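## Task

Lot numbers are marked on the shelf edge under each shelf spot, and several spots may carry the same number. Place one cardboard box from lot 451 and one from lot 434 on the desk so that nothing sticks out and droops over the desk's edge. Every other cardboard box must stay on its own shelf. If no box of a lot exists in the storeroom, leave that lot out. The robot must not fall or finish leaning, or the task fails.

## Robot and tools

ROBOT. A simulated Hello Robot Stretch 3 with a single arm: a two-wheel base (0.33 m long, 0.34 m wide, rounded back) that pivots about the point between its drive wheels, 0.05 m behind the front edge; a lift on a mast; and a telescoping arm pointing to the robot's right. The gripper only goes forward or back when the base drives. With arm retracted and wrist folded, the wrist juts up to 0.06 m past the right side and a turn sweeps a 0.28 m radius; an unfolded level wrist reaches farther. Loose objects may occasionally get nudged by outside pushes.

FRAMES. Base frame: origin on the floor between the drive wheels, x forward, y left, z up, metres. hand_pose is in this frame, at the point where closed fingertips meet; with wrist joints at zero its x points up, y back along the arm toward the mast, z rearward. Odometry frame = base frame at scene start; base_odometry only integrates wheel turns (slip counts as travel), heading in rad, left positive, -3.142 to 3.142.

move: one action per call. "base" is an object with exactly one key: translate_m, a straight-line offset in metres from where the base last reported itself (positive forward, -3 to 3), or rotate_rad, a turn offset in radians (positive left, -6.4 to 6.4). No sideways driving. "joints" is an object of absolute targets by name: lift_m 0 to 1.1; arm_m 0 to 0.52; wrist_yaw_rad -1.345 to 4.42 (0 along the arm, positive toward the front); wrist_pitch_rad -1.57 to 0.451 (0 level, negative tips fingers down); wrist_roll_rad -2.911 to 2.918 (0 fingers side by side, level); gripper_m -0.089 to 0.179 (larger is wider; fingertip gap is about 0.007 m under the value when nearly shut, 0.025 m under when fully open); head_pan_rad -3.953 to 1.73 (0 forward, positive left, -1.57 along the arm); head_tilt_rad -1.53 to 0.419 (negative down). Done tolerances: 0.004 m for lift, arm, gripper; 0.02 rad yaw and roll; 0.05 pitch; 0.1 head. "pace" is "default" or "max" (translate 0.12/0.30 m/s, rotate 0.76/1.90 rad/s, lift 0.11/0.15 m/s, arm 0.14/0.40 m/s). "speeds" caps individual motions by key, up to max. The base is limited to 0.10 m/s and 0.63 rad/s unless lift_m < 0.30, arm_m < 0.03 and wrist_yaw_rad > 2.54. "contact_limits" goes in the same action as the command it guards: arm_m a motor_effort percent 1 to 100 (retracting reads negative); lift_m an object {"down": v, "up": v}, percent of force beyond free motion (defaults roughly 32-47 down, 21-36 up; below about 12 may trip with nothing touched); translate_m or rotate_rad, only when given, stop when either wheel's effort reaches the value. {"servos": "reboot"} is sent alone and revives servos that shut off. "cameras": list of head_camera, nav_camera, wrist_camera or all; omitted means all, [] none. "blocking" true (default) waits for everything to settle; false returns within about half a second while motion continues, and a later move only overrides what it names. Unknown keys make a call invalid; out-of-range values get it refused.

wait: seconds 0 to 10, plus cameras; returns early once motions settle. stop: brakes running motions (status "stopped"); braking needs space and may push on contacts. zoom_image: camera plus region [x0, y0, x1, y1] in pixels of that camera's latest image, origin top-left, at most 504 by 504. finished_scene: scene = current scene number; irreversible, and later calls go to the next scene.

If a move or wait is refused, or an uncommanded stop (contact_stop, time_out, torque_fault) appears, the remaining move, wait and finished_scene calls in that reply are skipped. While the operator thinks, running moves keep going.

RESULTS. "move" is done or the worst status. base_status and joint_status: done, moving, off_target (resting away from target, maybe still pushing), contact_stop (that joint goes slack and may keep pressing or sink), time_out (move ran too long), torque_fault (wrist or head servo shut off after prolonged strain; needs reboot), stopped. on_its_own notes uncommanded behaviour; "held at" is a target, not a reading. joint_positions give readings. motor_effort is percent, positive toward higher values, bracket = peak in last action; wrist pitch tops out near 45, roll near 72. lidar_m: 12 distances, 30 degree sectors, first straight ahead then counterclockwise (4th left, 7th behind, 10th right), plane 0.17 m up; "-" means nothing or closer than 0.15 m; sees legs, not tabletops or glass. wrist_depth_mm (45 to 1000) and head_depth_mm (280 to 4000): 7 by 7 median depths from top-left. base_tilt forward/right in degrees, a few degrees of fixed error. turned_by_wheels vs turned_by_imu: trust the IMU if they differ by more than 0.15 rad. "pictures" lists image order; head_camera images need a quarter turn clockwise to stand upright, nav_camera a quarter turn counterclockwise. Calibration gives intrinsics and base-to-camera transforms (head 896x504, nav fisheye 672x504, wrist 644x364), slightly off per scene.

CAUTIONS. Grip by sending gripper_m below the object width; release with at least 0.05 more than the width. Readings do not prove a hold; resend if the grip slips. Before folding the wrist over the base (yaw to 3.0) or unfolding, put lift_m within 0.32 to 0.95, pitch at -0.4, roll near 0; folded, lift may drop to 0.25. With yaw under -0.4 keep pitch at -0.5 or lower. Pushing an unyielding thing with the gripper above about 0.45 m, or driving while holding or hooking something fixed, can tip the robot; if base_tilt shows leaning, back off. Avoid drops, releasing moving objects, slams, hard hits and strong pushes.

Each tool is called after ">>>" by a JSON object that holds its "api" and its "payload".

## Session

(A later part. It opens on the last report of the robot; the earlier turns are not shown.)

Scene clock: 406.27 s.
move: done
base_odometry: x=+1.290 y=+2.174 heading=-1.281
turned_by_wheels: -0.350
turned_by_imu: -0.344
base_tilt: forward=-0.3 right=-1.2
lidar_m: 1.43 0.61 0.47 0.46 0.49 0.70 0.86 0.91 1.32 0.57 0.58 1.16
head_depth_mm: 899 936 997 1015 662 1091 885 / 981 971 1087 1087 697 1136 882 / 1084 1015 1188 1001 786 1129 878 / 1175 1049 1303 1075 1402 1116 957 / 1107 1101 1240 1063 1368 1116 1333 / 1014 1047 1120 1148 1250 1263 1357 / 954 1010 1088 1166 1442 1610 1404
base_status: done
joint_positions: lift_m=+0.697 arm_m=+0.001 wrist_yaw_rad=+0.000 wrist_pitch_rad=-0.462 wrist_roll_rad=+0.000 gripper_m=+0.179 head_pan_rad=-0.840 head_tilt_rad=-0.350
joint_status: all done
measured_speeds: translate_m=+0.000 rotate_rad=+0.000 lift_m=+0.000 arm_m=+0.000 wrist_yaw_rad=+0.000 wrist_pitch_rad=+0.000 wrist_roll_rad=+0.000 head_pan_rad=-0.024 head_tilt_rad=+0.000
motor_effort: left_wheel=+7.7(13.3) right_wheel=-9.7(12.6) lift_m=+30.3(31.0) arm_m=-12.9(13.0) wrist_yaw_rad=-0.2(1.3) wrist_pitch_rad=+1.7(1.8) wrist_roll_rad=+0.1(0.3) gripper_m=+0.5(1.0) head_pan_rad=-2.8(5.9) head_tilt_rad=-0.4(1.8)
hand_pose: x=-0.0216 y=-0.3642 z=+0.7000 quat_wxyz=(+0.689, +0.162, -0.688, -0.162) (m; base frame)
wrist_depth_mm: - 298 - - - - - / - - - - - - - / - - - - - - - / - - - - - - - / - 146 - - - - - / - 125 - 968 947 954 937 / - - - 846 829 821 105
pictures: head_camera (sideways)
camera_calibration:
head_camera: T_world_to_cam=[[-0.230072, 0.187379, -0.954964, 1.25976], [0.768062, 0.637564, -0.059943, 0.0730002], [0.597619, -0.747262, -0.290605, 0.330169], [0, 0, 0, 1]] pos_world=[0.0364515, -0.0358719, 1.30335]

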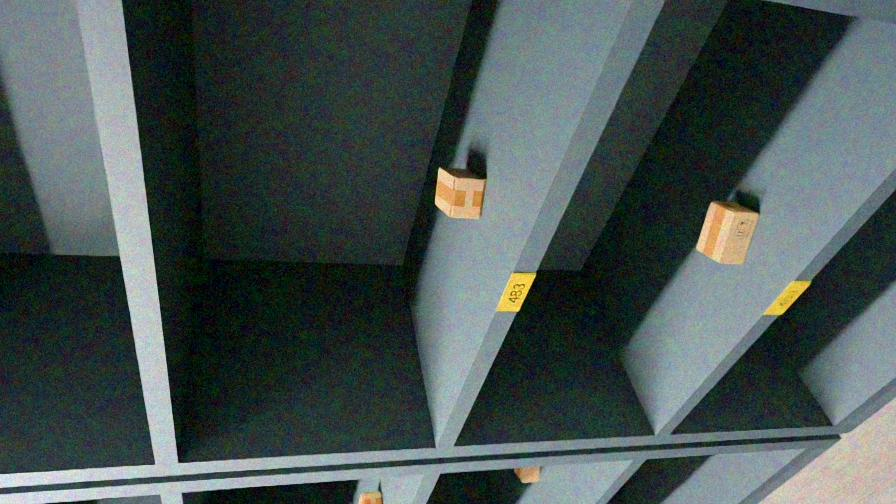

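>>> {"api": "zoom_image", "payload": {"camera": "head_camera", "region": [750, 265, 830, 330]}}

>>> {"api": "move", "payload": {"base": {"translate_m":0.7}, "pace": "max", "joints": {"head_pan_rad":-1.3}, "cameras": ["head_camera","nav_camera"]}}

>>> {"api": "zoom_image", "payload": {"camera": "head_camera", "region": [440, 0, 896, 504]}}

Scaled by 6.300 from the camera's 896x504 image, which has a finer 1280x720 frame.

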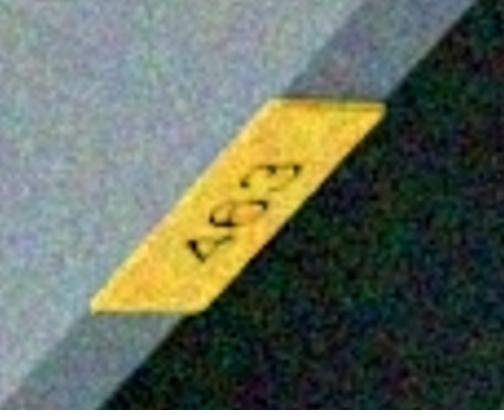

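Scene clock: 422.07 s.
move: done
base_odometry: x=+1.490 y=+1.503 heading=-1.281
turned_by_wheels: +0.000
turned_by_imu: +0.000
base_tilt: forward=-0.2 right=-1.2
lidar_m: 1.30 0.55 0.42 0.42 0.44 0.63 1.56 0.79 0.78 1.03 0.68 1.40
head_depth_mm: 824 882 930 966 660 1078 888 / 850 910 963 1003 658 1105 879 / 878 938 999 1023 691 1125 874 / 746 831 983 976 725 1080 874 / 617 674 728 772 754 888 843 / 557 590 625 666 709 764 825 / 575 610 1160 866 1300 1054 942
base_status: done
joint_positions: lift_m=+0.697 arm_m=+0.001 wrist_yaw_rad=+0.000 wrist_pitch_rad=-0.462 wrist_roll_rad=+0.000 gripper_m=+0.179 head_pan_rad=-1.300 head_tilt_rad=-0.350
joint_status: all done
measured_speeds: all 0
motor_effort: left_wheel=+7.3(13.2) right_wheel=-0.1(10.3) lift_m=+23.6(31.3) arm_m=-12.7(13.4) wrist_yaw_rad=-0.7(1.9) wrist_pitch_rad=+1.7(1.9) wrist_roll_rad=+0.1(0.4) gripper_m=+0.2(1.1) head_pan_rad=+3.2(5.2) head_tilt_rad=+0.4(1.7)
hand_pose: x=-0.0216 y=-0.3642 z=+0.7000 quat_wxyz=(+0.689, +0.162, -0.688, -0.162) (m; base frame)
wrist_depth_mm: 371 - - - - - 678 / 387 - - - - - 728 / - - - - 501 - - / 505 495 - - - - - / - 142 - - - - - / - 126 - - - - - / 816 808 760 - - - 105
pictures: head_camera (sideways), nav_camera (sideways)
camera_calibration:
head_camera: T_world_to_cam=[[-0.12297, 0.270039, -0.954964, 1.25912], [0.971247, 0.230411, -0.0599125, 0.0716909], [0.203856, -0.934874, -0.290609, 0.332538], [0, 0, 0, 1]] pos_world=[0.0174147, -0.0456491, 1.30335]
nav_camera: T_world_to_cam=[[0.101512, -0.301937, 0.947908, -1.19129], [-0.959344, -0.281943, 0.012929, 0.0391409], [0.263352, -0.910682, -0.318282, 0.365839], [0, 0, 0, 1]] pos_world=[0.0621347, -0.0154959, 1.24517]

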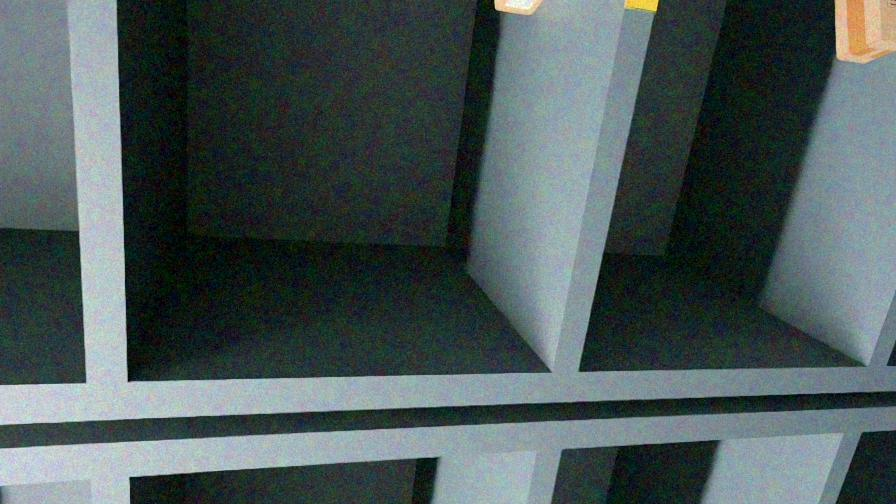

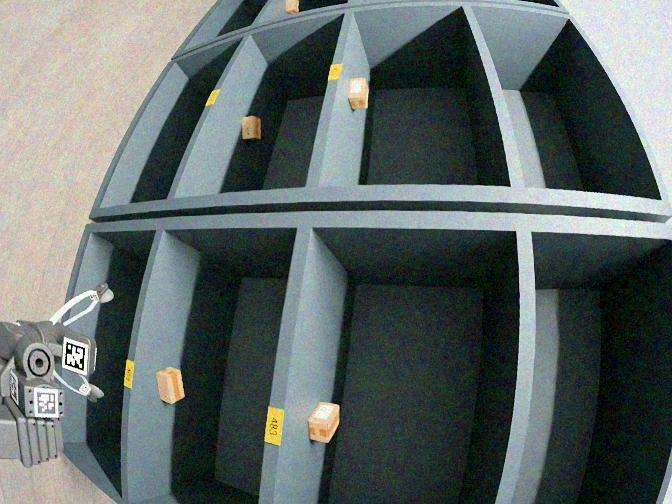

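Scaled by 1.000.

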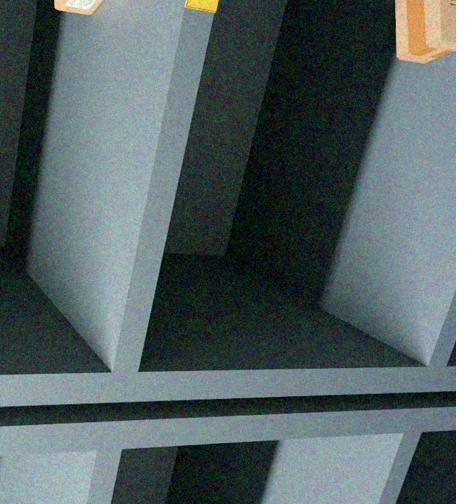

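>>> {"api": "zoom_image", "payload": {"camera": "nav_camera", "region": [190, 40, 380, 160]}}

>>> {"api": "move", "payload": {"base": {"translate_m":0.6}, "pace": "max", "joints": {"head_pan_rad":-1.2,"head_tilt_rad":-0.4}, "cameras": ["head_camera","nav_camera"]}}

>>> {"api": "zoom_image", "payload": {"camera": "nav_camera", "region": [80, 0, 400, 300]}}

Scaled by 2.653 from the camera's 672x504 image, which has a finer 792x594 frame.

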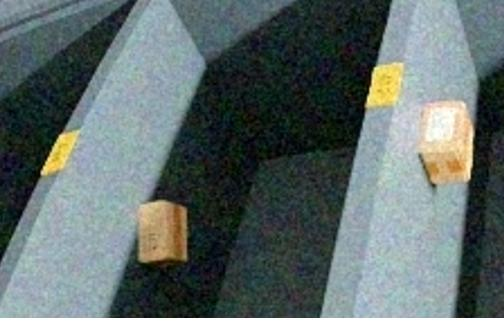

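Scene clock: 441.07 s.
move: done
base_odometry: x=+1.661 y=+0.928 heading=-1.281
turned_by_wheels: +0.000
turned_by_imu: +0.000
base_tilt: forward=-0.4 right=-1.1
lidar_m: 1.17 0.50 0.38 0.38 0.40 0.57 1.98 1.26 0.65 0.83 0.92 0.97
head_depth_mm: 558 926 978 956 712 1076 844 / 573 966 1021 947 1146 1071 845 / 678 1007 1076 865 1223 1022 892 / 698 1064 1127 847 1287 1048 915 / 718 1103 1178 907 1341 1046 1244 / 870 974 1039 966 1165 1045 1265 / 775 848 889 894 984 1031 1141
base_status: done
joint_positions: lift_m=+0.697 arm_m=+0.001 wrist_yaw_rad=+0.000 wrist_pitch_rad=-0.462 wrist_roll_rad=+0.000 gripper_m=+0.179 head_pan_rad=-1.200 head_tilt_rad=-0.400
joint_status: all done
measured_speeds: all 0
motor_effort: left_wheel=+4.6(13.4) right_wheel=+3.4(10.5) lift_m=+25.1(25.4) arm_m=-11.5(12.5) wrist_yaw_rad=+0.5(1.9) wrist_pitch_rad=+1.7(1.9) wrist_roll_rad=+0.3(0.4) gripper_m=+0.6(1.1) head_pan_rad=-2.9(5.3) head_tilt_rad=-3.6(5.1)
hand_pose: x=-0.0216 y=-0.3642 z=+0.7000 quat_wxyz=(+0.689, +0.162, -0.688, -0.162) (m; base frame)
wrist_depth_mm: - - - - - - 336 / - - 639 - - - 364 / - - - - 534 - 397 / 528 521 515 490 488 465 - / - - - - - - - / - 126 - - - - - / 814 820 810 - - - 105
pictures: head_camera (sideways), nav_camera (sideways)
camera_calibration:
head_camera: T_world_to_cam=[[-0.166489, 0.300424, -0.939163, 1.23876], [0.942303, 0.329006, -0.0618015, 0.0743255], [0.290424, -0.895266, -0.337866, 0.393552], [0, 0, 0, 1]] pos_world=[0.0219058, -0.0442732, 1.30096]
nav_camera: T_world_to_cam=[[0.148136, -0.333994, 0.930862, -1.16932], [-0.926198, -0.376839, 0.0121834, 0.0399525], [0.346716, -0.863968, -0.365168, 0.426374], [0, 0, 0, 1]] pos_world=[0.0623915, -0.00711738, 1.24369]

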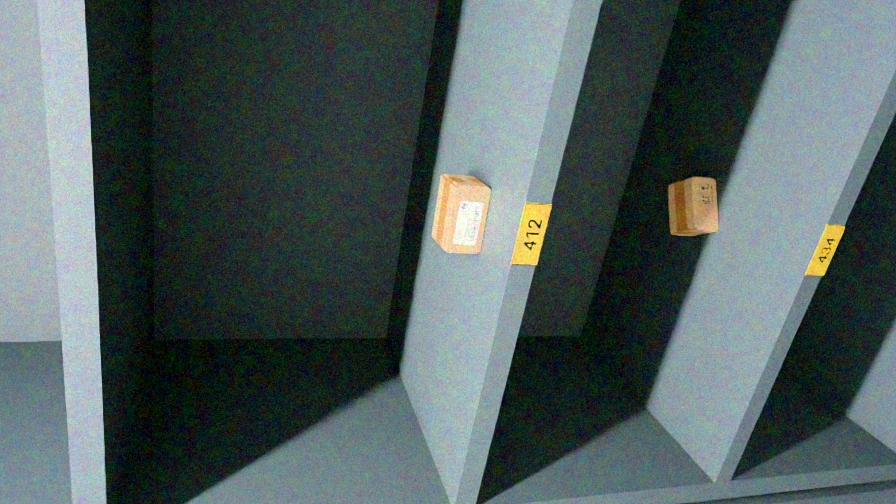

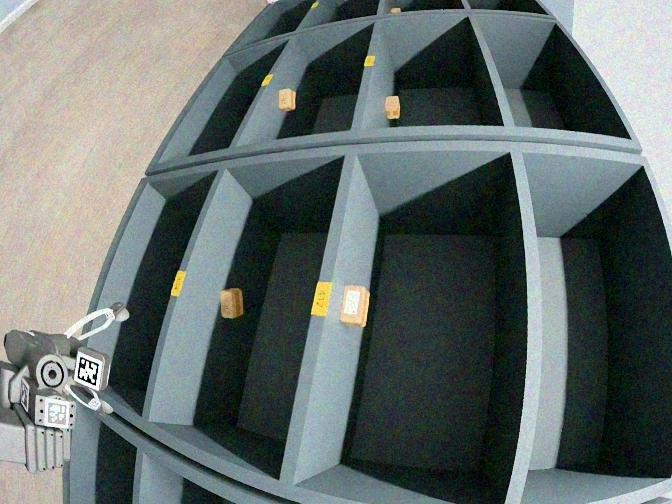

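Scaled by 1.575 from the camera's 672x504 image, which has a finer 792x594 frame.

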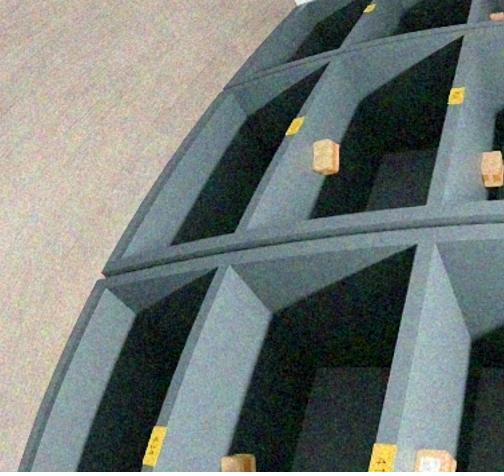

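>>> {"api": "move", "payload": {"base": {"rotate_rad":-0.06}, "joints": {"lift_m":0.53,"wrist_pitch_rad":-0.24}, "cameras": []}}

>>> {"api": "move", "payload": {"base": {"translate_m":0.28}, "joints": {"head_pan_rad":-1.57}, "cameras": ["wrist_camera","head_camera"]}}

>>> {"api": "move", "payload": {"joints": {"arm_m":0.25}, "cameras": ["wrist_camera"]}}

Scene clock: 460.87 s.
move: done
base_odometry: x=+1.661 y=+0.928 heading=-1.341
turned_by_wheels: -0.060
turned_by_imu: -0.059
base_tilt: forward=-0.2 right=-1.2
lidar_m: 1.42 0.53 0.39 0.38 0.39 0.54 1.52 1.26 0.65 0.65 0.95 0.92
head_depth_mm: 558 916 967 960 713 1074 847 / 569 953 1010 945 711 1065 842 / 674 989 1051 932 1206 1057 866 / 697 1028 1096 788 1240 1022 914 / 718 1073 1150 908 1290 1045 1216 / 743 1062 1134 896 1240 1040 1277 / 767 913 957 928 1053 1033 1176
base_status: done
joint_positions: lift_m=+0.530 arm_m=+0.001 wrist_yaw_rad=+0.000 wrist_pitch_rad=-0.261 wrist_roll_rad=+0.000 gripper_m=+0.179 head_pan_rad=-1.200 head_tilt_rad=-0.400
joint_status: all done
measured_speeds: all 0
motor_effort: left_wheel=+7.8(11.6) right_wheel=-9.0(11.4) lift_m=+23.9(25.8) arm_m=-10.5(11.8) wrist_yaw_rad=+0.9(1.4) wrist_pitch_rad=+3.4(6.4) wrist_roll_rad=+0.2(0.3) gripper_m=+0.9(1.1) head_pan_rad=-2.7(3.7) head_tilt_rad=-3.8(4.9)
hand_pose: x=-0.0216 y=-0.3869 z=+0.5792 quat_wxyz=(+0.701, +0.092, -0.701, -0.093) (m; base frame)
wrist_depth_mm: - - - - - 372 335 / - 578 - - - 374 355 / 481 438 473 470 438 391 - / - 431 425 420 410 - - / - - - - - - - / - 126 - - - - - / - - - - - - 105
pictures: none
No camera images: "cameras" was empty.

Scene clock: 464.80 s.
move: done
base_odometry: x=+1.725 y=+0.656 heading=-1.341
turned_by_wheels: +0.000
turned_by_imu: +0.000
base_tilt: forward=-0.4 right=-1.2
lidar_m: 1.41 0.53 0.39 0.37 0.39 0.54 1.51 1.51 0.77 1.08 0.75 1.47
head_depth_mm: 641 964 1030 961 1057 1050 877 / 566 961 1030 945 1189 1070 870 / 579 960 1025 935 1196 1060 891 / 592 958 1024 775 1194 1012 888 / 608 962 1029 904 1189 1049 883 / 623 960 1027 896 1192 1039 878 / 558 962 1020 886 1118 1039 874
base_status: done
joint_positions: lift_m=+0.530 arm_m=+0.001 wrist_yaw_rad=+0.000 wrist_pitch_rad=-0.261 wrist_roll_rad=+0.000 gripper_m=+0.179 head_pan_rad=-1.570 head_tilt_rad=-0.400
joint_status: all done
measured_speeds: all 0
motor_effort: left_wheel=+3.4(12.3) right_wheel=+6.7(10.0) lift_m=+24.9(25.2) arm_m=-10.7(11.7) wrist_yaw_rad=-0.5(1.6) wrist_pitch_rad=+3.5(3.6) wrist_roll_rad=+0.3(0.5) gripper_m=+0.8(1.1) head_pan_rad=+3.0(4.6) head_tilt_rad=-4.3(4.4)
hand_pose: x=-0.0216 y=-0.3869 z=+0.5792 quat_wxyz=(+0.701, +0.092, -0.701, -0.093) (m; base frame)
wrist_depth_mm: 489 - - - - 722 - / 491 - - 572 - - - / 452 475 476 469 465 459 456 / 471 - 427 419 414 407 399 / 492 142 - - - - - / - 140 - - - - - / - - - - - - 105
pictures: head_camera (sideways), wrist_camera
camera_calibration:
head_camera: T_world_to_cam=[[-0.0465021, 0.340327, -0.939157, 1.23801], [0.9975, -0.034269, -0.0618091, 0.0739739], [-0.0532192, -0.939683, -0.337882, 0.395716], [0, 0, 0, 1]] pos_world=[0.00484067, -0.0469441, 1.30096]
wrist_camera: T_world_to_cam=[[-0.999013, -0.0400733, -0.0191476, -0.0193171], [-0.000777816, 0.446849, -0.894609, 0.723556], [0.044406, -0.893712, -0.446439, 0.0799619], [0, 0, 0, 1]] pos_world=[-0.022286, -0.252632, 0.682629]

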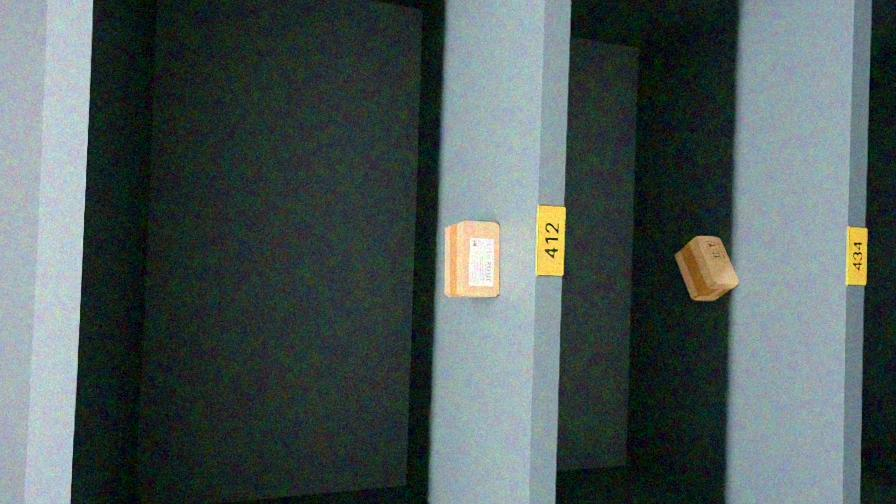

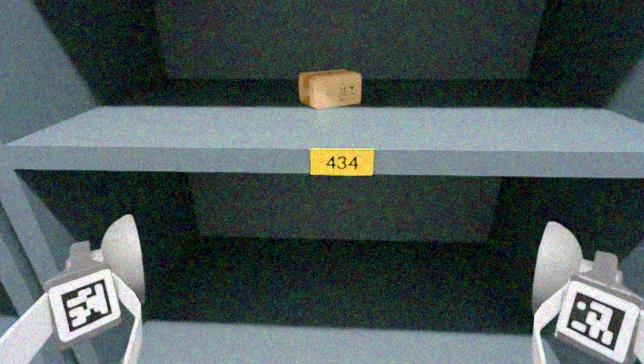

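Scene clock: 467.87 s.
move: done
base_odometry: x=+1.725 y=+0.656 heading=-1.341
turned_by_wheels: +0.000
turned_by_imu: +0.000
base_tilt: forward=-0.3 right=-1.3
lidar_m: 1.40 0.53 0.39 0.37 0.39 0.54 1.51 1.52 0.77 1.08 0.75 1.47
head_depth_mm: 641 963 1034 955 1056 1046 873 / 568 967 1027 944 1188 1066 867 / 578 960 1027 931 1194 1057 892 / 592 961 1031 776 1192 1019 835 / 609 962 1026 908 1189 1049 878 / 626 961 1026 896 1187 1039 882 / 555 961 1009 890 1119 1036 876
base_status: not commanded
joint_positions: lift_m=+0.530 arm_m=+0.250 wrist_yaw_rad=+0.000 wrist_pitch_rad=-0.261 wrist_roll_rad=+0.000 gripper_m=+0.179 head_pan_rad=-1.570 head_tilt_rad=-0.400
joint_status: all done
measured_speeds: all 0
motor_effort: left_wheel=+3.2(4.0) right_wheel=+6.8(7.5) lift_m=+25.6(26.5) arm_m=+13.3(15.1) wrist_yaw_rad=+1.5(1.5) wrist_pitch_rad=+3.5(3.6) wrist_roll_rad=+0.1(0.3) gripper_m=+0.6(1.3) head_pan_rad=+2.9(4.0) head_tilt_rad=-3.1(4.4)
hand_pose: x=-0.0216 y=-0.6363 z=+0.5793 quat_wxyz=(+0.701, +0.092, -0.701, -0.093) (m; base frame)
wrist_depth_mm: 485 - - - - - 510 / 485 - - - - - 545 / 453 472 437 352 430 461 456 / 335 334 328 330 327 325 323 / 256 243 255 252 251 251 251 / - 144 208 205 205 204 204 / 118 199 195 191 188 187 105
pictures: wrist_camera
camera_calibration:
wrist_camera: T_world_to_cam=[[-0.999013, -0.040075, -0.0191485, -0.0293116], [-0.000773799, 0.446769, -0.894649, 0.834988], [0.044408, -0.893752, -0.446359, -0.143005], [0, 0, 0, 1]] pos_world=[-0.022286, -0.502031, 0.682628]

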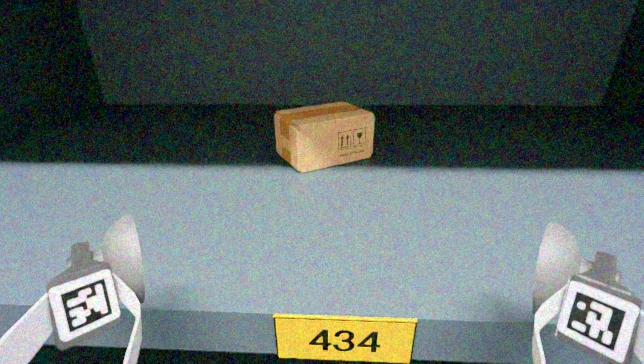

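>>> {"api": "move", "payload": {"base": {"translate_m":-0.045}, "joints": {"wrist_yaw_rad":0.3,"wrist_pitch_rad":-0.25,"lift_m":0.512}, "cameras": ["wrist_camera"]}}

>>> {"api": "move", "payload": {"joints": {"arm_m":0.38}, "contact_limits": {"arm_m":28}, "cameras": ["wrist_camera"]}}

Scene clock: 482.97 s.
move: done
base_odometry: x=+1.715 y=+0.699 heading=-1.341
turned_by_wheels: +0.000
turned_by_imu: +0.000
base_tilt: forward=-0.2 right=-1.2
lidar_m: 1.40 0.52 0.39 0.37 0.39 0.54 1.52 1.47 0.75 1.08 0.77 1.51
head_depth_mm: 640 965 1021 956 946 1000 875 / 567 964 1029 944 1199 1068 870 / 579 961 1029 933 1192 1059 892 / 591 962 1029 914 1194 1024 860 / 606 960 1024 841 1188 1013 859 / 623 957 1030 895 1188 1042 856 / 557 961 1025 889 1172 1035 872
base_status: done
joint_positions: lift_m=+0.512 arm_m=+0.250 wrist_yaw_rad=+0.297 wrist_pitch_rad=-0.264 wrist_roll_rad=+0.000 gripper_m=+0.179 head_pan_rad=-1.570 head_tilt_rad=-0.400
joint_status: all done
measured_speeds: all 0
motor_effort: left_wheel=-5.5(10.2) right_wheel=-6.5(10.4) lift_m=+30.0(30.1) arm_m=+12.3(13.7) wrist_yaw_rad=+1.9(4.4) wrist_pitch_rad=+2.1(3.5) wrist_roll_rad=+0.0(0.3) gripper_m=+0.3(1.0) head_pan_rad=+3.3(3.7) head_tilt_rad=-3.9(3.9)
hand_pose: x=+0.0491 y=-0.6255 z=+0.5606 quat_wxyz=(+0.707, +0.196, -0.679, +0.011) (m; base frame)
wrist_depth_mm: 390 469 - - - - - / 389 474 - - 333 - - / 387 416 414 411 336 398 399 / 293 289 287 286 284 282 282 / 264 230 223 222 219 218 219 / 118 139 220 196 180 179 178 / 118 504 - - 182 167 107
pictures: wrist_camera
camera_calibration:
wrist_camera: T_world_to_cam=[[-0.943456, -0.330939, -0.0192375, -0.143316], [-0.132361, 0.429277, -0.893421, 0.808366], [0.303926, -0.840357, -0.448808, -0.122822], [0, 0, 0, 1]] pos_world=[0.00911301, -0.497656, 0.664331]

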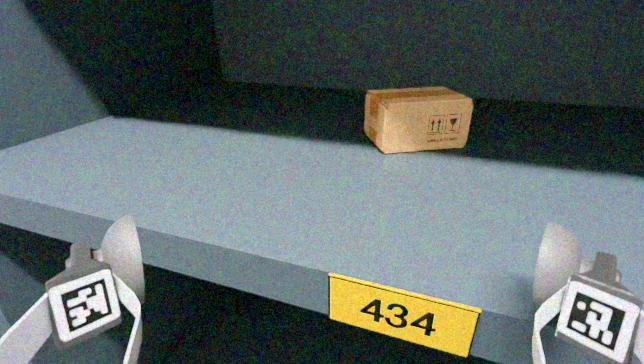

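Scene clock: 485.17 s.
move: done
base_odometry: x=+1.715 y=+0.699 heading=-1.341
turned_by_wheels: +0.000
turned_by_imu: +0.000
base_tilt: forward=-0.3 right=-1.1
lidar_m: 1.41 0.53 0.39 0.37 0.39 0.54 1.51 1.47 0.75 1.09 0.77 1.51
head_depth_mm: 643 966 1017 958 947 991 875 / 565 961 1025 945 1197 1069 868 / 578 960 1026 932 1193 1061 650 / 592 962 1027 918 1190 1017 651 / 607 962 1028 844 1188 1006 857 / 622 958 1029 896 1188 1039 878 / 557 962 1027 885 1175 1032 872
base_status: not commanded
joint_positions: lift_m=+0.512 arm_m=+0.380 wrist_yaw_rad=+0.297 wrist_pitch_rad=-0.264 wrist_roll_rad=+0.000 gripper_m=+0.179 head_pan_rad=-1.570 head_tilt_rad=-0.400
joint_status: all done
measured_speeds: all 0
motor_effort: left_wheel=-5.0(5.7) right_wheel=-5.9(7.0) lift_m=+28.7(31.1) arm_m=+12.7(14.7) wrist_yaw_rad=+2.5(3.6) wrist_pitch_rad=+2.1(2.2) wrist_roll_rad=+0.1(0.3) gripper_m=+0.3(1.0) head_pan_rad=+3.0(3.9) head_tilt_rad=-2.5(3.8)
contact_limits: arm_m 28 (drawing in: default 31, maximum 55; extending or still: default 40, maximum 69)
hand_pose: x=+0.0491 y=-0.7555 z=+0.5606 quat_wxyz=(+0.707, +0.196, -0.679, +0.011) (m; base frame)
wrist_depth_mm: 388 472 - - - - - / 394 475 - - - - - / 382 414 406 408 246 370 367 / 290 288 287 255 225 281 280 / 234 222 222 220 219 218 217 / 118 141 180 179 179 179 177 / 144 148 152 152 151 150 107
pictures: wrist_camera
camera_calibration:
wrist_camera: T_world_to_cam=[[-0.943456, -0.330939, -0.0192375, -0.186338], [-0.132361, 0.429277, -0.893421, 0.864172], [0.303926, -0.840357, -0.448808, -0.232068], [0, 0, 0, 1]] pos_world=[0.00911301, -0.627656, 0.664331]

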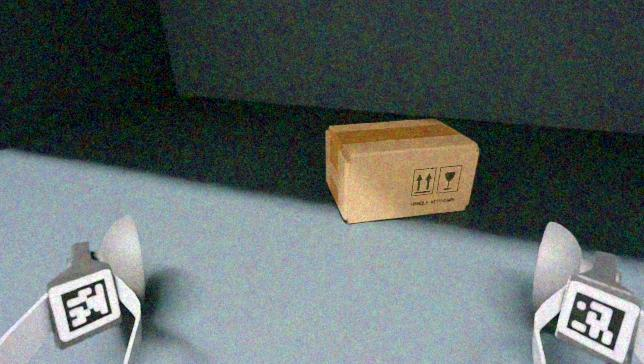

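>>> {"api": "move", "payload": {"base": {"translate_m":-0.016}, "cameras": []}}

>>> {"api": "move", "payload": {"joints": {"arm_m":0.508}, "contact_limits": {"arm_m":28}, "cameras": ["wrist_camera"]}}

>>> {"api": "move", "payload": {"joints": {"gripper_m":0.05}, "cameras": ["wrist_camera"]}}

>>> {"api": "move", "payload": {"joints": {"lift_m":0.59}, "cameras": ["wrist_camera"]}}

Scene clock: 498.00 s.
move: done
base_odometry: x=+1.711 y=+0.715 heading=-1.341
turned_by_wheels: +0.000
turned_by_imu: +0.000
base_tilt: forward=-0.3 right=-1.2
lidar_m: 1.41 0.52 0.39 0.37 0.39 0.54 1.52 1.46 0.74 1.08 0.78 1.53
head_depth_mm: 643 962 1006 933 913 993 875 / 565 957 1031 945 1189 1071 872 / 577 963 1025 935 1195 1058 648 / 592 965 1026 922 1192 1051 649 / 607 963 1031 781 1191 1010 859 / 623 956 1026 897 1194 1042 877 / 557 963 1031 886 1192 1034 875
base_status: done
joint_positions: lift_m=+0.512 arm_m=+0.380 wrist_yaw_rad=+0.297 wrist_pitch_rad=-0.264 wrist_roll_rad=+0.000 gripper_m=+0.179 head_pan_rad=-1.570 head_tilt_rad=-0.400
joint_status: not commanded
measured_speeds: all 0
motor_effort: left_wheel=-4.4(9.6) right_wheel=-5.8(10.5) lift_m=+23.7(25.3) arm_m=+5.2(7.0) wrist_yaw_rad=+0.6(2.7) wrist_pitch_rad=+2.1(2.2) wrist_roll_rad=+0.0(0.3) gripper_m=+0.6(1.1) head_pan_rad=+3.2(3.7) head_tilt_rad=-2.7(3.4)
contact_limits: arm_m 28 (drawing in: default 31, maximum 55; extending or still: default 40, maximum 69)
hand_pose: x=+0.0491 y=-0.7555 z=+0.5606 quat_wxyz=(+0.707, +0.196, -0.679, +0.011) (m; base frame)
wrist_depth_mm: 401 478 - - - - - / 411 484 - - - - - / 390 414 409 374 247 368 365 / 292 288 286 229 234 281 281 / 234 222 221 220 220 217 217 / 118 141 180 180 179 179 177 / 143 148 152 151 151 151 107
pictures: none
No camera images: "cameras" was empty.

Scene clock: 500.20 s.
move: done
base_odometry: x=+1.711 y=+0.715 heading=-1.341
turned_by_wheels: +0.000
turned_by_imu: +0.000
base_tilt: forward=-0.3 right=-1.1
lidar_m: 1.41 0.53 0.39 0.37 0.39 0.54 1.52 1.46 0.74 1.08 0.78 1.53
head_depth_mm: 639 966 1007 937 913 995 874 / 567 959 1029 947 1190 1068 870 / 579 965 1030 935 1192 1063 698 / 592 960 1027 923 1191 852 832 / 606 960 1028 781 1194 983 881 / 623 962 1027 898 1185 1036 875 / 558 954 1028 883 1194 1037 877
base_status: not commanded
joint_positions: lift_m=+0.512 arm_m=+0.508 wrist_yaw_rad=+0.297 wrist_pitch_rad=-0.264 wrist_roll_rad=+0.000 gripper_m=+0.179 head_pan_rad=-1.570 head_tilt_rad=-0.400
joint_status: all done
measured_speeds: all 0
motor_effort: left_wheel=-4.5(4.9) right_wheel=-6.2(6.9) lift_m=+23.8(24.1) arm_m=+13.4(14.7) wrist_yaw_rad=+2.0(3.0) wrist_pitch_rad=+2.1(2.2) wrist_roll_rad=+0.1(0.3) gripper_m=+0.6(1.3) head_pan_rad=+3.0(3.6) head_tilt_rad=-2.0(3.7)
contact_limits: arm_m 28 (drawing in: default 31, maximum 55; extending or still: default 40, maximum 69)
hand_pose: x=+0.0491 y=-0.8835 z=+0.5606 quat_wxyz=(+0.707, +0.196, -0.679, +0.011) (m; base frame)
wrist_depth_mm: 391 - - - - - - / 412 - - - - - - / 394 408 375 349 - - - / 289 288 287 285 283 280 265 / 232 222 130 135 209 218 216 / 119 140 110 114 120 178 177 / 143 148 114 124 134 150 107
pictures: wrist_camera
camera_calibration:
wrist_camera: T_world_to_cam=[[-0.943405, -0.331086, -0.0192093, -0.228829], [-0.13246, 0.42927, -0.89341, 0.919107], [0.304042, -0.840303, -0.448831, -0.339578], [0, 0, 0, 1]] pos_world=[0.00911288, -0.755656, 0.664331]

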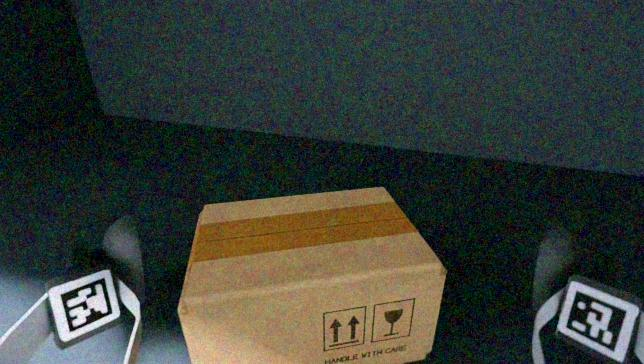

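Scene clock: 502.03 s.
move: done
base_odometry: x=+1.711 y=+0.715 heading=-1.341
turned_by_wheels: +0.000
turned_by_imu: +0.000
base_tilt: forward=-0.3 right=-1.1
lidar_m: 1.41 0.53 0.39 0.37 0.39 0.54 1.51 1.46 0.74 1.08 0.78 1.53
head_depth_mm: 641 963 1008 934 913 996 873 / 566 965 1029 946 1195 1067 872 / 577 962 1027 929 1190 1058 699 / 592 964 1026 922 1187 855 836 / 606 963 1032 782 1192 1008 882 / 624 958 1027 896 1190 1042 880 / 558 959 1031 886 1190 1032 874
base_status: not commanded
joint_positions: lift_m=+0.512 arm_m=+0.508 wrist_yaw_rad=+0.299 wrist_pitch_rad=-0.264 wrist_roll_rad=+0.000 gripper_m=+0.051 head_pan_rad=-1.570 head_tilt_rad=-0.400
joint_status: all done
measured_speeds: all 0
motor_effort: left_wheel=-4.6(4.8) right_wheel=-5.7(6.7) lift_m=+24.5(24.8) arm_m=+13.2(14.2) wrist_yaw_rad=+0.7(2.9) wrist_pitch_rad=+2.1(2.2) wrist_roll_rad=+0.2(0.4) gripper_m=-20.2(92.5) head_pan_rad=+3.0(3.6) head_tilt_rad=-1.9(3.3)
contact_limits: arm_m 28 (drawing in: default 31, maximum 55; extending or still: default 40, maximum 69)
hand_pose: x=+0.0495 y=-0.8834 z=+0.5606 quat_wxyz=(+0.707, +0.197, -0.679, +0.012) (m; base frame)
wrist_depth_mm: 390 - - - - - - / 413 - - - - - - / 391 412 376 348 - - - / 291 288 287 286 283 281 264 / 223 222 141 135 141 218 217 / 181 174 118 117 127 132 177 / 158 143 116 126 142 141 150
pictures: wrist_camera
camera_calibration:
wrist_camera: T_world_to_cam=[[-0.942856, -0.332647, -0.0192136, -0.22979], [-0.133166, 0.429049, -0.893412, 0.918931], [0.305434, -0.8398, -0.448828, -0.339189], [0, 0, 0, 1]] pos_world=[0.00931115, -0.755555, 0.664331]

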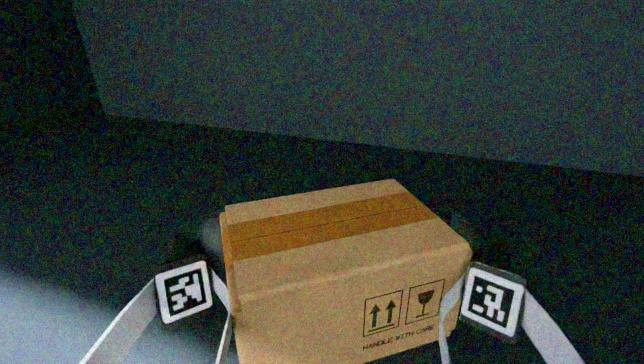

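Scene clock: 503.57 s.
move: done
base_odometry: x=+1.711 y=+0.715 heading=-1.341
turned_by_wheels: +0.000
turned_by_imu: +0.000
base_tilt: forward=-0.3 right=-1.3
lidar_m: 1.41 0.53 0.39 0.37 0.39 0.54 1.52 1.46 0.74 1.08 0.78 1.52
head_depth_mm: 640 957 1007 933 916 991 872 / 566 961 1027 943 1197 1068 862 / 580 964 1025 933 1196 733 597 / 591 962 1029 917 1183 749 887 / 607 958 1033 780 1187 969 883 / 624 961 1026 897 1194 1039 880 / 557 961 1021 886 1186 1039 878
base_status: not commanded
joint_positions: lift_m=+0.590 arm_m=+0.508 wrist_yaw_rad=+0.299 wrist_pitch_rad=-0.273 wrist_roll_rad=+0.000 gripper_m=+0.053 head_pan_rad=-1.570 head_tilt_rad=-0.400
joint_status: all done
measured_speeds: all 0
motor_effort: left_wheel=-4.5(4.8) right_wheel=-5.8(6.7) lift_m=+29.4(34.6) arm_m=+11.6(13.4) wrist_yaw_rad=-0.4(2.0) wrist_pitch_rad=+3.8(3.9) wrist_roll_rad=-0.2(0.3) gripper_m=-8.9(20.6) head_pan_rad=+3.0(3.5) head_tilt_rad=-2.4(3.1)
contact_limits: arm_m 28 (drawing in: default 31, maximum 55; extending or still: default 40, maximum 69)
hand_pose: x=+0.0492 y=-0.8826 z=+0.6364 quat_wxyz=(+0.707, +0.200, -0.678, +0.009) (m; base frame)
wrist_depth_mm: 390 - - - - - - / 411 - - - - - - / 421 - - - - - - / 416 447 420 165 - - - / 349 350 142 136 141 315 313 / 288 286 119 117 128 132 280 / 249 226 116 126 142 224 237
pictures: wrist_camera
camera_calibration:
wrist_camera: T_world_to_cam=[[-0.942891, -0.332521, -0.0196358, -0.227934], [-0.135476, 0.436671, -0.889362, 0.990647], [0.304306, -0.835912, -0.456782, -0.295827], [0, 0, 0, 1]] pos_world=[0.00931402, -0.755665, 0.74144]

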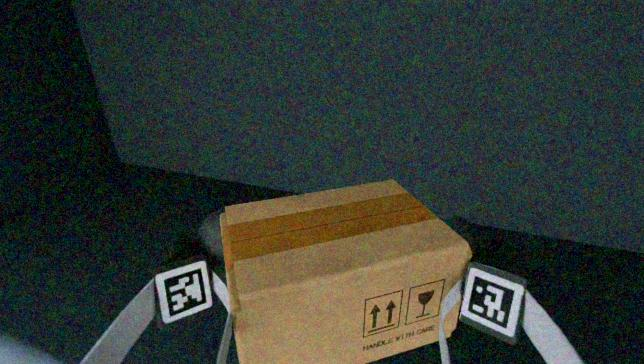

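>>> {"api": "move", "payload": {"joints": {"gripper_m":0.04,"arm_m":0.0}, "cameras": []}}

>>> {"api": "move", "payload": {"base": {"translate_m":-1.9}, "pace": "max", "joints": {"wrist_yaw_rad":0.0}, "cameras": ["wrist_camera"]}}

Scene clock: 530.00 s.
move: done
base_odometry: x=+1.711 y=+0.715 heading=-1.341
turned_by_wheels: +0.000
turned_by_imu: +0.000
base_tilt: forward=-0.2 right=-1.2
lidar_m: 1.41 0.53 0.39 0.37 0.39 0.53 1.52 1.46 0.74 1.08 0.78 1.53
head_depth_mm: 643 961 1007 933 917 993 873 / 565 958 1030 946 1192 1064 872 / 579 963 1027 937 1194 1062 894 / 591 960 1028 922 1194 1055 886 / 606 961 1026 781 1187 1045 882 / 622 959 1029 899 1188 1044 876 / 557 959 1026 882 1192 1035 876
base_status: not commanded
joint_positions: lift_m=+0.590 arm_m=+0.001 wrist_yaw_rad=+0.299 wrist_pitch_rad=-0.273 wrist_roll_rad=+0.000 gripper_m=+0.044 head_pan_rad=-1.570 head_tilt_rad=-0.400
joint_status: all done
measured_speeds: all 0
motor_effort: left_wheel=-4.6(5.0) right_wheel=-5.9(6.8) lift_m=+30.2(32.0) arm_m=-12.4(14.7) wrist_yaw_rad=+1.4(2.1) wrist_pitch_rad=+3.8(3.9) wrist_roll_rad=-0.2(0.3) gripper_m=-10.1(76.8) head_pan_rad=+2.9(3.5) head_tilt_rad=-2.4(3.3)
hand_pose: x=+0.0492 y=-0.3752 z=+0.6364 quat_wxyz=(+0.707, +0.200, -0.678, +0.009) (m; base frame)
wrist_depth_mm: - 484 - - - - - / - 514 - - - - - / - - - - - 539 - / - 600 512 480 446 445 443 / - - 136 135 141 389 373 / 976 - 119 117 126 124 - / 898 810 116 126 136 118 -
pictures: none
No camera images: "cameras" was empty.

Scene clock: 545.00 s.
move: time_out
base_odometry: x=+1.391 y=+2.080 heading=-1.340
turned_by_wheels: +0.000
turned_by_imu: -0.001
base_tilt: forward=-0.3 right=-1.1
lidar_m: 1.45 0.54 0.40 0.38 0.40 0.55 0.98 1.02 1.40 0.62 1.12 1.11
head_depth_mm: 2821 2787 2717 2637 2348 1807 1427 / 2837 3028 3198 3353 2459 1798 1423 / 2850 3002 3228 3391 2425 1783 1410 / 2813 3038 3211 3454 2415 1788 1404 / 503 545 588 649 685 903 824 / 542 955 1017 896 1177 1041 853 / 556 950 1019 884 1174 1036 847
base_status: translate_m time_out (by the wheels' count: -1.4016 of -1.9000)
joint_positions: lift_m=+0.590 arm_m=+0.001 wrist_yaw_rad=+0.003 wrist_pitch_rad=-0.273 wrist_roll_rad=+0.000 gripper_m=+0.044 head_pan_rad=-1.570 head_tilt_rad=-0.400
joint_status: all done
measured_speeds: all 0
motor_effort: left_wheel=+0.0(10.0) right_wheel=-1.2(14.7) lift_m=+24.8(31.6) arm_m=+2.8(12.8) wrist_yaw_rad=-3.2(10.4) wrist_pitch_rad=+3.7(4.0) wrist_roll_rad=+0.1(0.4) gripper_m=-10.4(10.8) head_pan_rad=+2.2(3.6) head_tilt_rad=-2.0(2.8)
hand_pose: x=-0.0208 y=-0.3858 z=+0.6364 quat_wxyz=(+0.701, +0.097, -0.700, -0.096) (m; base frame)
wrist_depth_mm: - - - - - - - / - - - - - - - / 535 - - - - - - / - - - - - - - / - - 136 136 141 - - / - - 119 118 126 923 - / - - 114 126 142 807 849
pictures: wrist_camera
camera_calibration:
wrist_camera: T_world_to_cam=[[-0.998883, -0.0430205, -0.0195372, -0.0183519], [-0.00229619, 0.457205, -0.889358, 0.774911], [0.0471931, -0.88832, -0.456793, 0.115205], [0, 0, 0, 1]] pos_world=[-0.021989, -0.252743, 0.74144]

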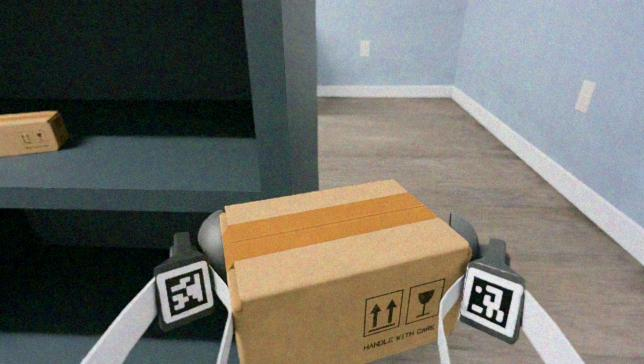

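>>> {"api": "move", "payload": {"base": {"translate_m":-0.54}, "pace": "max", "cameras": []}}

>>> {"api": "move", "payload": {"base": {"rotate_rad":1.596}, "pace": "max", "cameras": []}}

>>> {"api": "move", "payload": {"base": {"translate_m":-0.95}, "pace": "max", "cameras": []}}

>>> {"api": "move", "payload": {"base": {"translate_m":-0.9}, "pace": "max", "joints": {"lift_m":0.8,"head_tilt_rad":-0.5}, "cameras": ["nav_camera"]}}

Scene clock: 563.27 s.
move: done
base_odometry: x=+1.268 y=+2.605 heading=-1.340
turned_by_wheels: +0.000
turned_by_imu: +0.000
base_tilt: forward=-0.2 right=-1.2
lidar_m: 1.47 0.55 0.40 0.39 0.41 0.46 0.44 0.46 0.63 1.78 0.85 1.53
head_depth_mm: 1307 1278 1250 1219 1200 1180 1167 / 1968 1907 1843 1806 1744 1628 1419 / 2807 2994 3201 3151 2396 1784 1407 / 2828 3012 3219 3422 2415 1766 1415 / 2820 3020 3188 3385 2394 1764 1396 / 2868 3000 3194 3391 2366 1745 1391 / 2845 2999 3157 3343 2364 1756 1393
base_status: done
joint_positions: lift_m=+0.590 arm_m=+0.001 wrist_yaw_rad=+0.003 wrist_pitch_rad=-0.273 wrist_roll_rad=+0.000 gripper_m=+0.044 head_pan_rad=-1.570 head_tilt_rad=-0.400
joint_status: not commanded
measured_speeds: all 0
motor_effort: left_wheel=-1.3(10.3) right_wheel=-9.1(14.6) lift_m=+30.6(31.0) arm_m=+12.1(12.3) wrist_yaw_rad=-2.8(4.2) wrist_pitch_rad=+3.8(3.9) wrist_roll_rad=+0.1(0.3) gripper_m=-10.4(11.1) head_pan_rad=+2.1(3.1) head_tilt_rad=-1.7(2.0)
hand_pose: x=-0.0209 y=-0.3858 z=+0.6364 quat_wxyz=(+0.701, +0.097, -0.700, -0.096) (m; base frame)
wrist_depth_mm: - - - - - - 550 / - - - - - - 553 / - - - - - - 549 / - - - - - - 549 / - - 136 135 141 153 571 / - - 119 117 126 124 562 / - 805 116 126 142 128 547
pictures: none
No camera images: "cameras" was empty.

Scene clock: 566.73 s.
move: done
base_odometry: x=+1.268 y=+2.605 heading=+0.256
turned_by_wheels: +1.596
turned_by_imu: +1.570
base_tilt: forward=-0.3 right=-1.2
lidar_m: 0.39 0.41 0.46 0.44 0.46 0.64 1.87 0.85 1.55 1.42 0.54 0.40
head_depth_mm: 2050 2137 2224 2309 1718 1705 1429 / 3534 3019 3130 2592 2430 1788 1416 / 3671 3751 - 3757 2431 1780 1407 / 3655 3836 - 3776 2367 1766 1404 / 2846 3003 3245 3173 2376 1759 1393 / 1535 1578 1634 1684 1754 1635 1391 / 1054 1064 1097 1123 1149 1177 1205
base_status: done
joint_positions: lift_m=+0.590 arm_m=+0.001 wrist_yaw_rad=+0.002 wrist_pitch_rad=-0.273 wrist_roll_rad=+0.000 gripper_m=+0.044 head_pan_rad=-1.570 head_tilt_rad=-0.400
joint_status: not commanded
measured_speeds: all 0
motor_effort: left_wheel=-8.5(12.5) right_wheel=+8.5(13.2) lift_m=+31.0(32.1) arm_m=+4.7(12.8) wrist_yaw_rad=-1.4(3.9) wrist_pitch_rad=+3.9(3.9) wrist_roll_rad=+0.0(0.3) gripper_m=-10.3(10.7) head_pan_rad=+2.1(2.9) head_tilt_rad=-0.3(1.5)
hand_pose: x=-0.0210 y=-0.3858 z=+0.6364 quat_wxyz=(+0.701, +0.097, -0.700, -0.096) (m; base frame)
wrist_depth_mm: 487 - - - - - - / 493 - - - - - - / 493 - - - - - - / 495 - - - - - - / 476 - 135 136 141 - - / 482 - 119 117 126 924 940 / 463 695 116 126 142 807 818
pictures: none
No camera images: "cameras" was empty.

Scene clock: 577.20 s.
move: done
base_odometry: x=+0.349 y=+2.365 heading=+0.256
turned_by_wheels: +0.000
turned_by_imu: +0.000
base_tilt: forward=-0.2 right=-1.2
lidar_m: 1.33 0.64 0.47 0.46 0.48 0.66 1.94 2.19 2.94 0.56 0.58 1.37
head_depth_mm: 3335 3655 - - 2456 1818 1427 / 447 477 510 558 2206 1736 1418 / 447 476 510 549 590 641 703 / 448 477 509 548 590 643 706 / 449 477 510 547 591 645 705 / 449 477 510 547 593 645 704 / 449 477 510 549 593 645 704
base_status: done
joint_positions: lift_m=+0.590 arm_m=+0.001 wrist_yaw_rad=+0.002 wrist_pitch_rad=-0.273 wrist_roll_rad=+0.000 gripper_m=+0.044 head_pan_rad=-1.570 head_tilt_rad=-0.400
joint_status: not commanded
measured_speeds: all 0
motor_effort: left_wheel=-3.3(13.6) right_wheel=-5.9(11.4) lift_m=+28.6(31.6) arm_m=-12.2(13.6) wrist_yaw_rad=-2.3(4.1) wrist_pitch_rad=+3.8(3.9) wrist_roll_rad=-0.1(0.3) gripper_m=-10.4(10.9) head_pan_rad=+2.1(3.0) head_tilt_rad=-0.1(1.8)
hand_pose: x=-0.0210 y=-0.3858 z=+0.6364 quat_wxyz=(+0.701, +0.097, -0.700, -0.096) (m; base frame)
wrist_depth_mm: 298 289 286 281 277 - - / 310 307 307 301 296 - - / - - - - 308 - - / - - - - - - - / - - 135 135 142 - - / - - 119 117 126 929 - / 902 - 114 126 139 807 846
pictures: none
No camera images: "cameras" was empty.

Scene clock: 587.17 s.
move: done
base_odometry: x=-0.522 y=+2.138 heading=+0.256
turned_by_wheels: +0.000
turned_by_imu: +0.000
base_tilt: forward=-0.2 right=-1.1
lidar_m: 1.73 0.67 0.49 0.48 0.50 0.69 1.52 1.42 1.93 2.78 1.06 0.94
head_depth_mm: 3438 3695 - 3068 2117 1633 1331 / 3561 3765 - 3065 2116 1611 1319 / 3472 3746 - 2991 2111 1615 477 / 3538 3769 - 2909 2075 1603 337 / 3475 3800 - 2928 2052 1594 1233 / 2976 3065 3195 2762 2044 1582 1298 / 2066 2106 2157 2208 1976 1575 1288
base_status: done
joint_positions: lift_m=+0.800 arm_m=+0.001 wrist_yaw_rad=+0.002 wrist_pitch_rad=-0.274 wrist_roll_rad=+0.000 gripper_m=+0.044 head_pan_rad=-1.570 head_tilt_rad=-0.500
joint_status: all done
measured_speeds: all 0
motor_effort: left_wheel=-3.0(12.6) right_wheel=-6.9(11.2) lift_m=+24.8(34.6) arm_m=-11.8(13.1) wrist_yaw_rad=-2.7(4.4) wrist_pitch_rad=+4.0(4.1) wrist_roll_rad=-0.2(0.4) gripper_m=-10.4(10.9) head_pan_rad=+2.1(2.6) head_tilt_rad=-4.4(6.7)
hand_pose: x=-0.0210 y=-0.3857 z=+0.8462 quat_wxyz=(+0.701, +0.098, -0.700, -0.096) (m; base frame)
wrist_depth_mm: - - - - - - - / - - - - - - - / - - - - - - - / - - - - - - - / - - 135 136 141 - - / - 125 119 118 126 - - / - - 114 126 142 - -
pictures: nav_camera (sideways)
camera_calibration:
nav_camera: T_world_to_cam=[[0.0173981, -0.456099, 0.889759, -1.11488], [-0.999789, -0.0176331, 0.0105107, 0.042632], [0.0108953, -0.889754, -0.45631, 0.547064], [0, 0, 0, 1]] pos_world=[0.0560594, -0.0209898, 1.24116]

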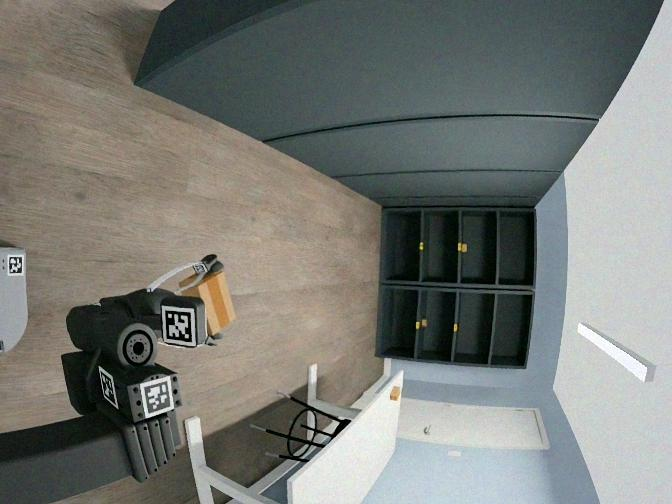

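>>> {"api": "move", "payload": {"base": {"rotate_rad":-1.596}, "pace": "max", "cameras": []}}

>>> {"api": "move", "payload": {"base": {"translate_m":1.0}, "pace": "max", "cameras": []}}

>>> {"api": "move", "payload": {"base": {"translate_m":0.66}, "pace": "max", "joints": {"head_tilt_rad":-0.55}, "cameras": ["head_camera","nav_camera"]}}

Scene clock: 602.57 s.
move: done
base_odometry: x=-0.522 y=+2.138 heading=-1.340
turned_by_wheels: -1.596
turned_by_imu: -1.570
base_tilt: forward=-0.2 right=-1.3
lidar_m: 2.86 1.07 0.94 1.81 0.67 0.49 0.48 0.50 0.68 1.52 1.42 1.77
head_depth_mm: 1248 1334 1339 1310 1287 1261 1226 / 1256 1367 1485 1621 1752 1570 1320 / 1266 1366 1480 1634 1806 1602 476 / 1265 1363 1484 1629 1815 1597 338 / 1271 1370 1490 1629 1812 1591 1236 / 1266 1364 1484 1635 1799 1586 1294 / 1262 1364 1478 1635 1813 1574 1290
base_status: done
joint_positions: lift_m=+0.800 arm_m=+0.001 wrist_yaw_rad=+0.002 wrist_pitch_rad=-0.274 wrist_roll_rad=+0.000 gripper_m=+0.044 head_pan_rad=-1.570 head_tilt_rad=-0.500
joint_status: not commanded
measured_speeds: all 0
motor_effort: left_wheel=+7.8(12.2) right_wheel=-10.2(13.9) lift_m=+25.6(26.1) arm_m=-12.9(13.5) wrist_yaw_rad=-2.4(4.0) wrist_pitch_rad=+4.0(4.1) wrist_roll_rad=-0.1(0.3) gripper_m=-10.1(10.8) head_pan_rad=+2.1(2.3) head_tilt_rad=-4.1(5.2)
hand_pose: x=-0.0210 y=-0.3857 z=+0.8462 quat_wxyz=(+0.701, +0.098, -0.700, -0.096) (m; base frame)
wrist_depth_mm: - - - - - - 601 / - - - - - - 587 / - - - - - - 596 / - - - - - - 594 / - - 136 135 141 156 592 / - 125 119 118 126 124 584 / - - 114 126 142 124 558
pictures: none
No camera images: "cameras" was empty.

Scene clock: 613.53 s.
move: done
base_odometry: x=-0.293 y=+1.164 heading=-1.340
turned_by_wheels: +0.000
turned_by_imu: +0.000
base_tilt: forward=-0.4 right=-1.1
lidar_m: 2.81 1.06 0.78 0.75 0.78 1.52 1.47 1.53 1.59 1.08 1.11 1.60
head_depth_mm: 1272 1379 1497 1648 1821 1641 1334 / 1268 1372 1494 1634 1817 1625 1317 / 1265 1376 1488 1571 981 1618 477 / 1268 1375 1489 1325 972 1559 337 / 1267 1374 1485 1317 967 1578 1240 / 1271 1374 1488 1308 1000 1579 1294 / 1266 1372 1500 1292 992 1521 1288
base_status: done
joint_positions: lift_m=+0.800 arm_m=+0.001 wrist_yaw_rad=+0.002 wrist_pitch_rad=-0.274 wrist_roll_rad=+0.000 gripper_m=+0.044 head_pan_rad=-1.570 head_tilt_rad=-0.500
joint_status: not commanded
measured_speeds: all 0
motor_effort: left_wheel=+2.6(12.1) right_wheel=+6.2(10.8) lift_m=+26.7(27.0) arm_m=-9.1(12.9) wrist_yaw_rad=-1.5(4.2) wrist_pitch_rad=+4.0(4.1) wrist_roll_rad=+0.2(0.5) gripper_m=-10.4(10.8) head_pan_rad=+1.3(2.2) head_tilt_rad=-2.9(4.8)
hand_pose: x=-0.0210 y=-0.3857 z=+0.8462 quat_wxyz=(+0.701, +0.098, -0.700, -0.096) (m; base frame)
wrist_depth_mm: - - - - - - - / - - - - - - - / - - - - - - - / - - - 166 - - - / - - 136 135 141 - - / - 125 119 117 126 - - / - - 114 127 142 - -
pictures: none
No camera images: "cameras" was empty.

Scene clock: 621.10 s.
move: done
base_odometry: x=-0.142 y=+0.522 heading=-1.340
turned_by_wheels: +0.000
turned_by_imu: +0.000
base_tilt: forward=-0.4 right=-1.2
lidar_m: 2.15 1.07 0.77 0.75 0.78 1.07 2.12 2.16 1.28 0.89 1.21 2.16
head_depth_mm: 1270 1375 1517 1246 1019 1554 1275 / 1270 1378 1520 1232 1008 1551 1278 / 1264 1380 1519 1217 997 1498 1182 / 1266 1378 1529 1202 988 510 317 / 1269 1381 1510 1192 983 1394 1233 / 1263 1387 1492 1180 1729 1519 1257 / 1271 1384 1500 1170 1402 1454 1251
base_status: done
joint_positions: lift_m=+0.800 arm_m=+0.001 wrist_yaw_rad=+0.002 wrist_pitch_rad=-0.274 wrist_roll_rad=+0.000 gripper_m=+0.044 head_pan_rad=-1.570 head_tilt_rad=-0.550
joint_status: all done
measured_speeds: all 0
motor_effort: left_wheel=+4.1(11.4) right_wheel=+4.7(10.6) lift_m=+27.2(28.0) arm_m=-7.0(9.9) wrist_yaw_rad=-2.8(3.9) wrist_pitch_rad=+3.9(4.1) wrist_roll_rad=+0.2(0.4) gripper_m=-10.0(10.9) head_pan_rad=+1.4(2.1) head_tilt_rad=-4.2(6.1)
hand_pose: x=-0.0210 y=-0.3857 z=+0.8462 quat_wxyz=(+0.701, +0.098, -0.700, -0.096) (m; base frame)
wrist_depth_mm: - - - - - - - / - - - - - - - / - 618 - - - - - / - - - - - - - / - - 136 135 142 - - / - 125 119 117 126 - - / - - 114 126 142 - -
pictures: head_camera (sideways), nav_camera (sideways)
camera_calibration:
head_camera: T_world_to_cam=[[-0.0467134, 0.476762, -0.87779, 1.15797], [0.997501, -0.0243723, -0.0663216, 0.0798458], [-0.0530134, -0.878694, -0.474432, 0.573328], [0, 0, 0, 1]] pos_world=[0.00484061, -0.046352, 1.29376]
nav_camera: T_world_to_cam=[[0.01743, -0.499944, 0.865882, -1.08372], [-0.99979, -0.018065, 0.00969518, 0.0437002], [0.0107951, -0.865869, -0.500154, 0.604114], [0, 0, 0, 1]] pos_world=[0.0560588, -0.0179262, 1.2401]

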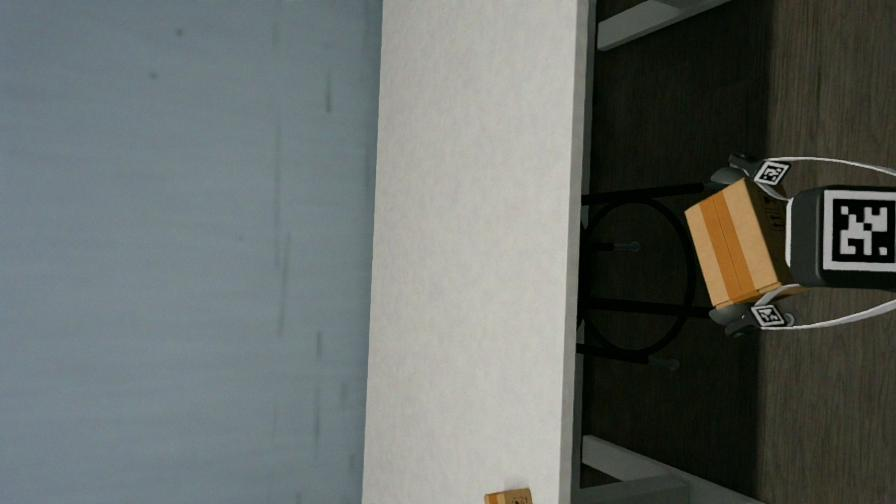

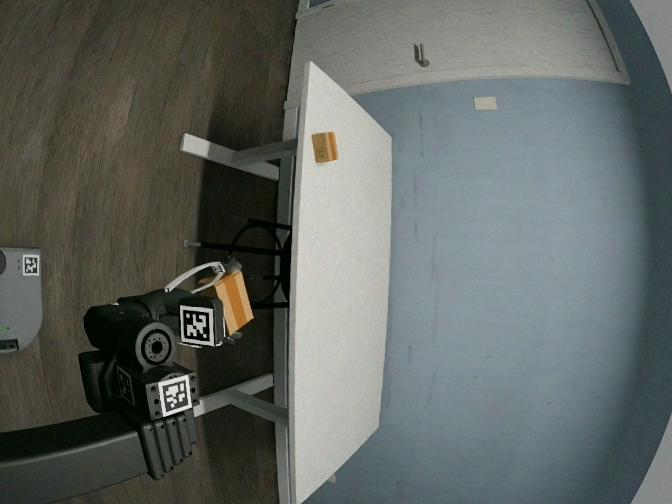

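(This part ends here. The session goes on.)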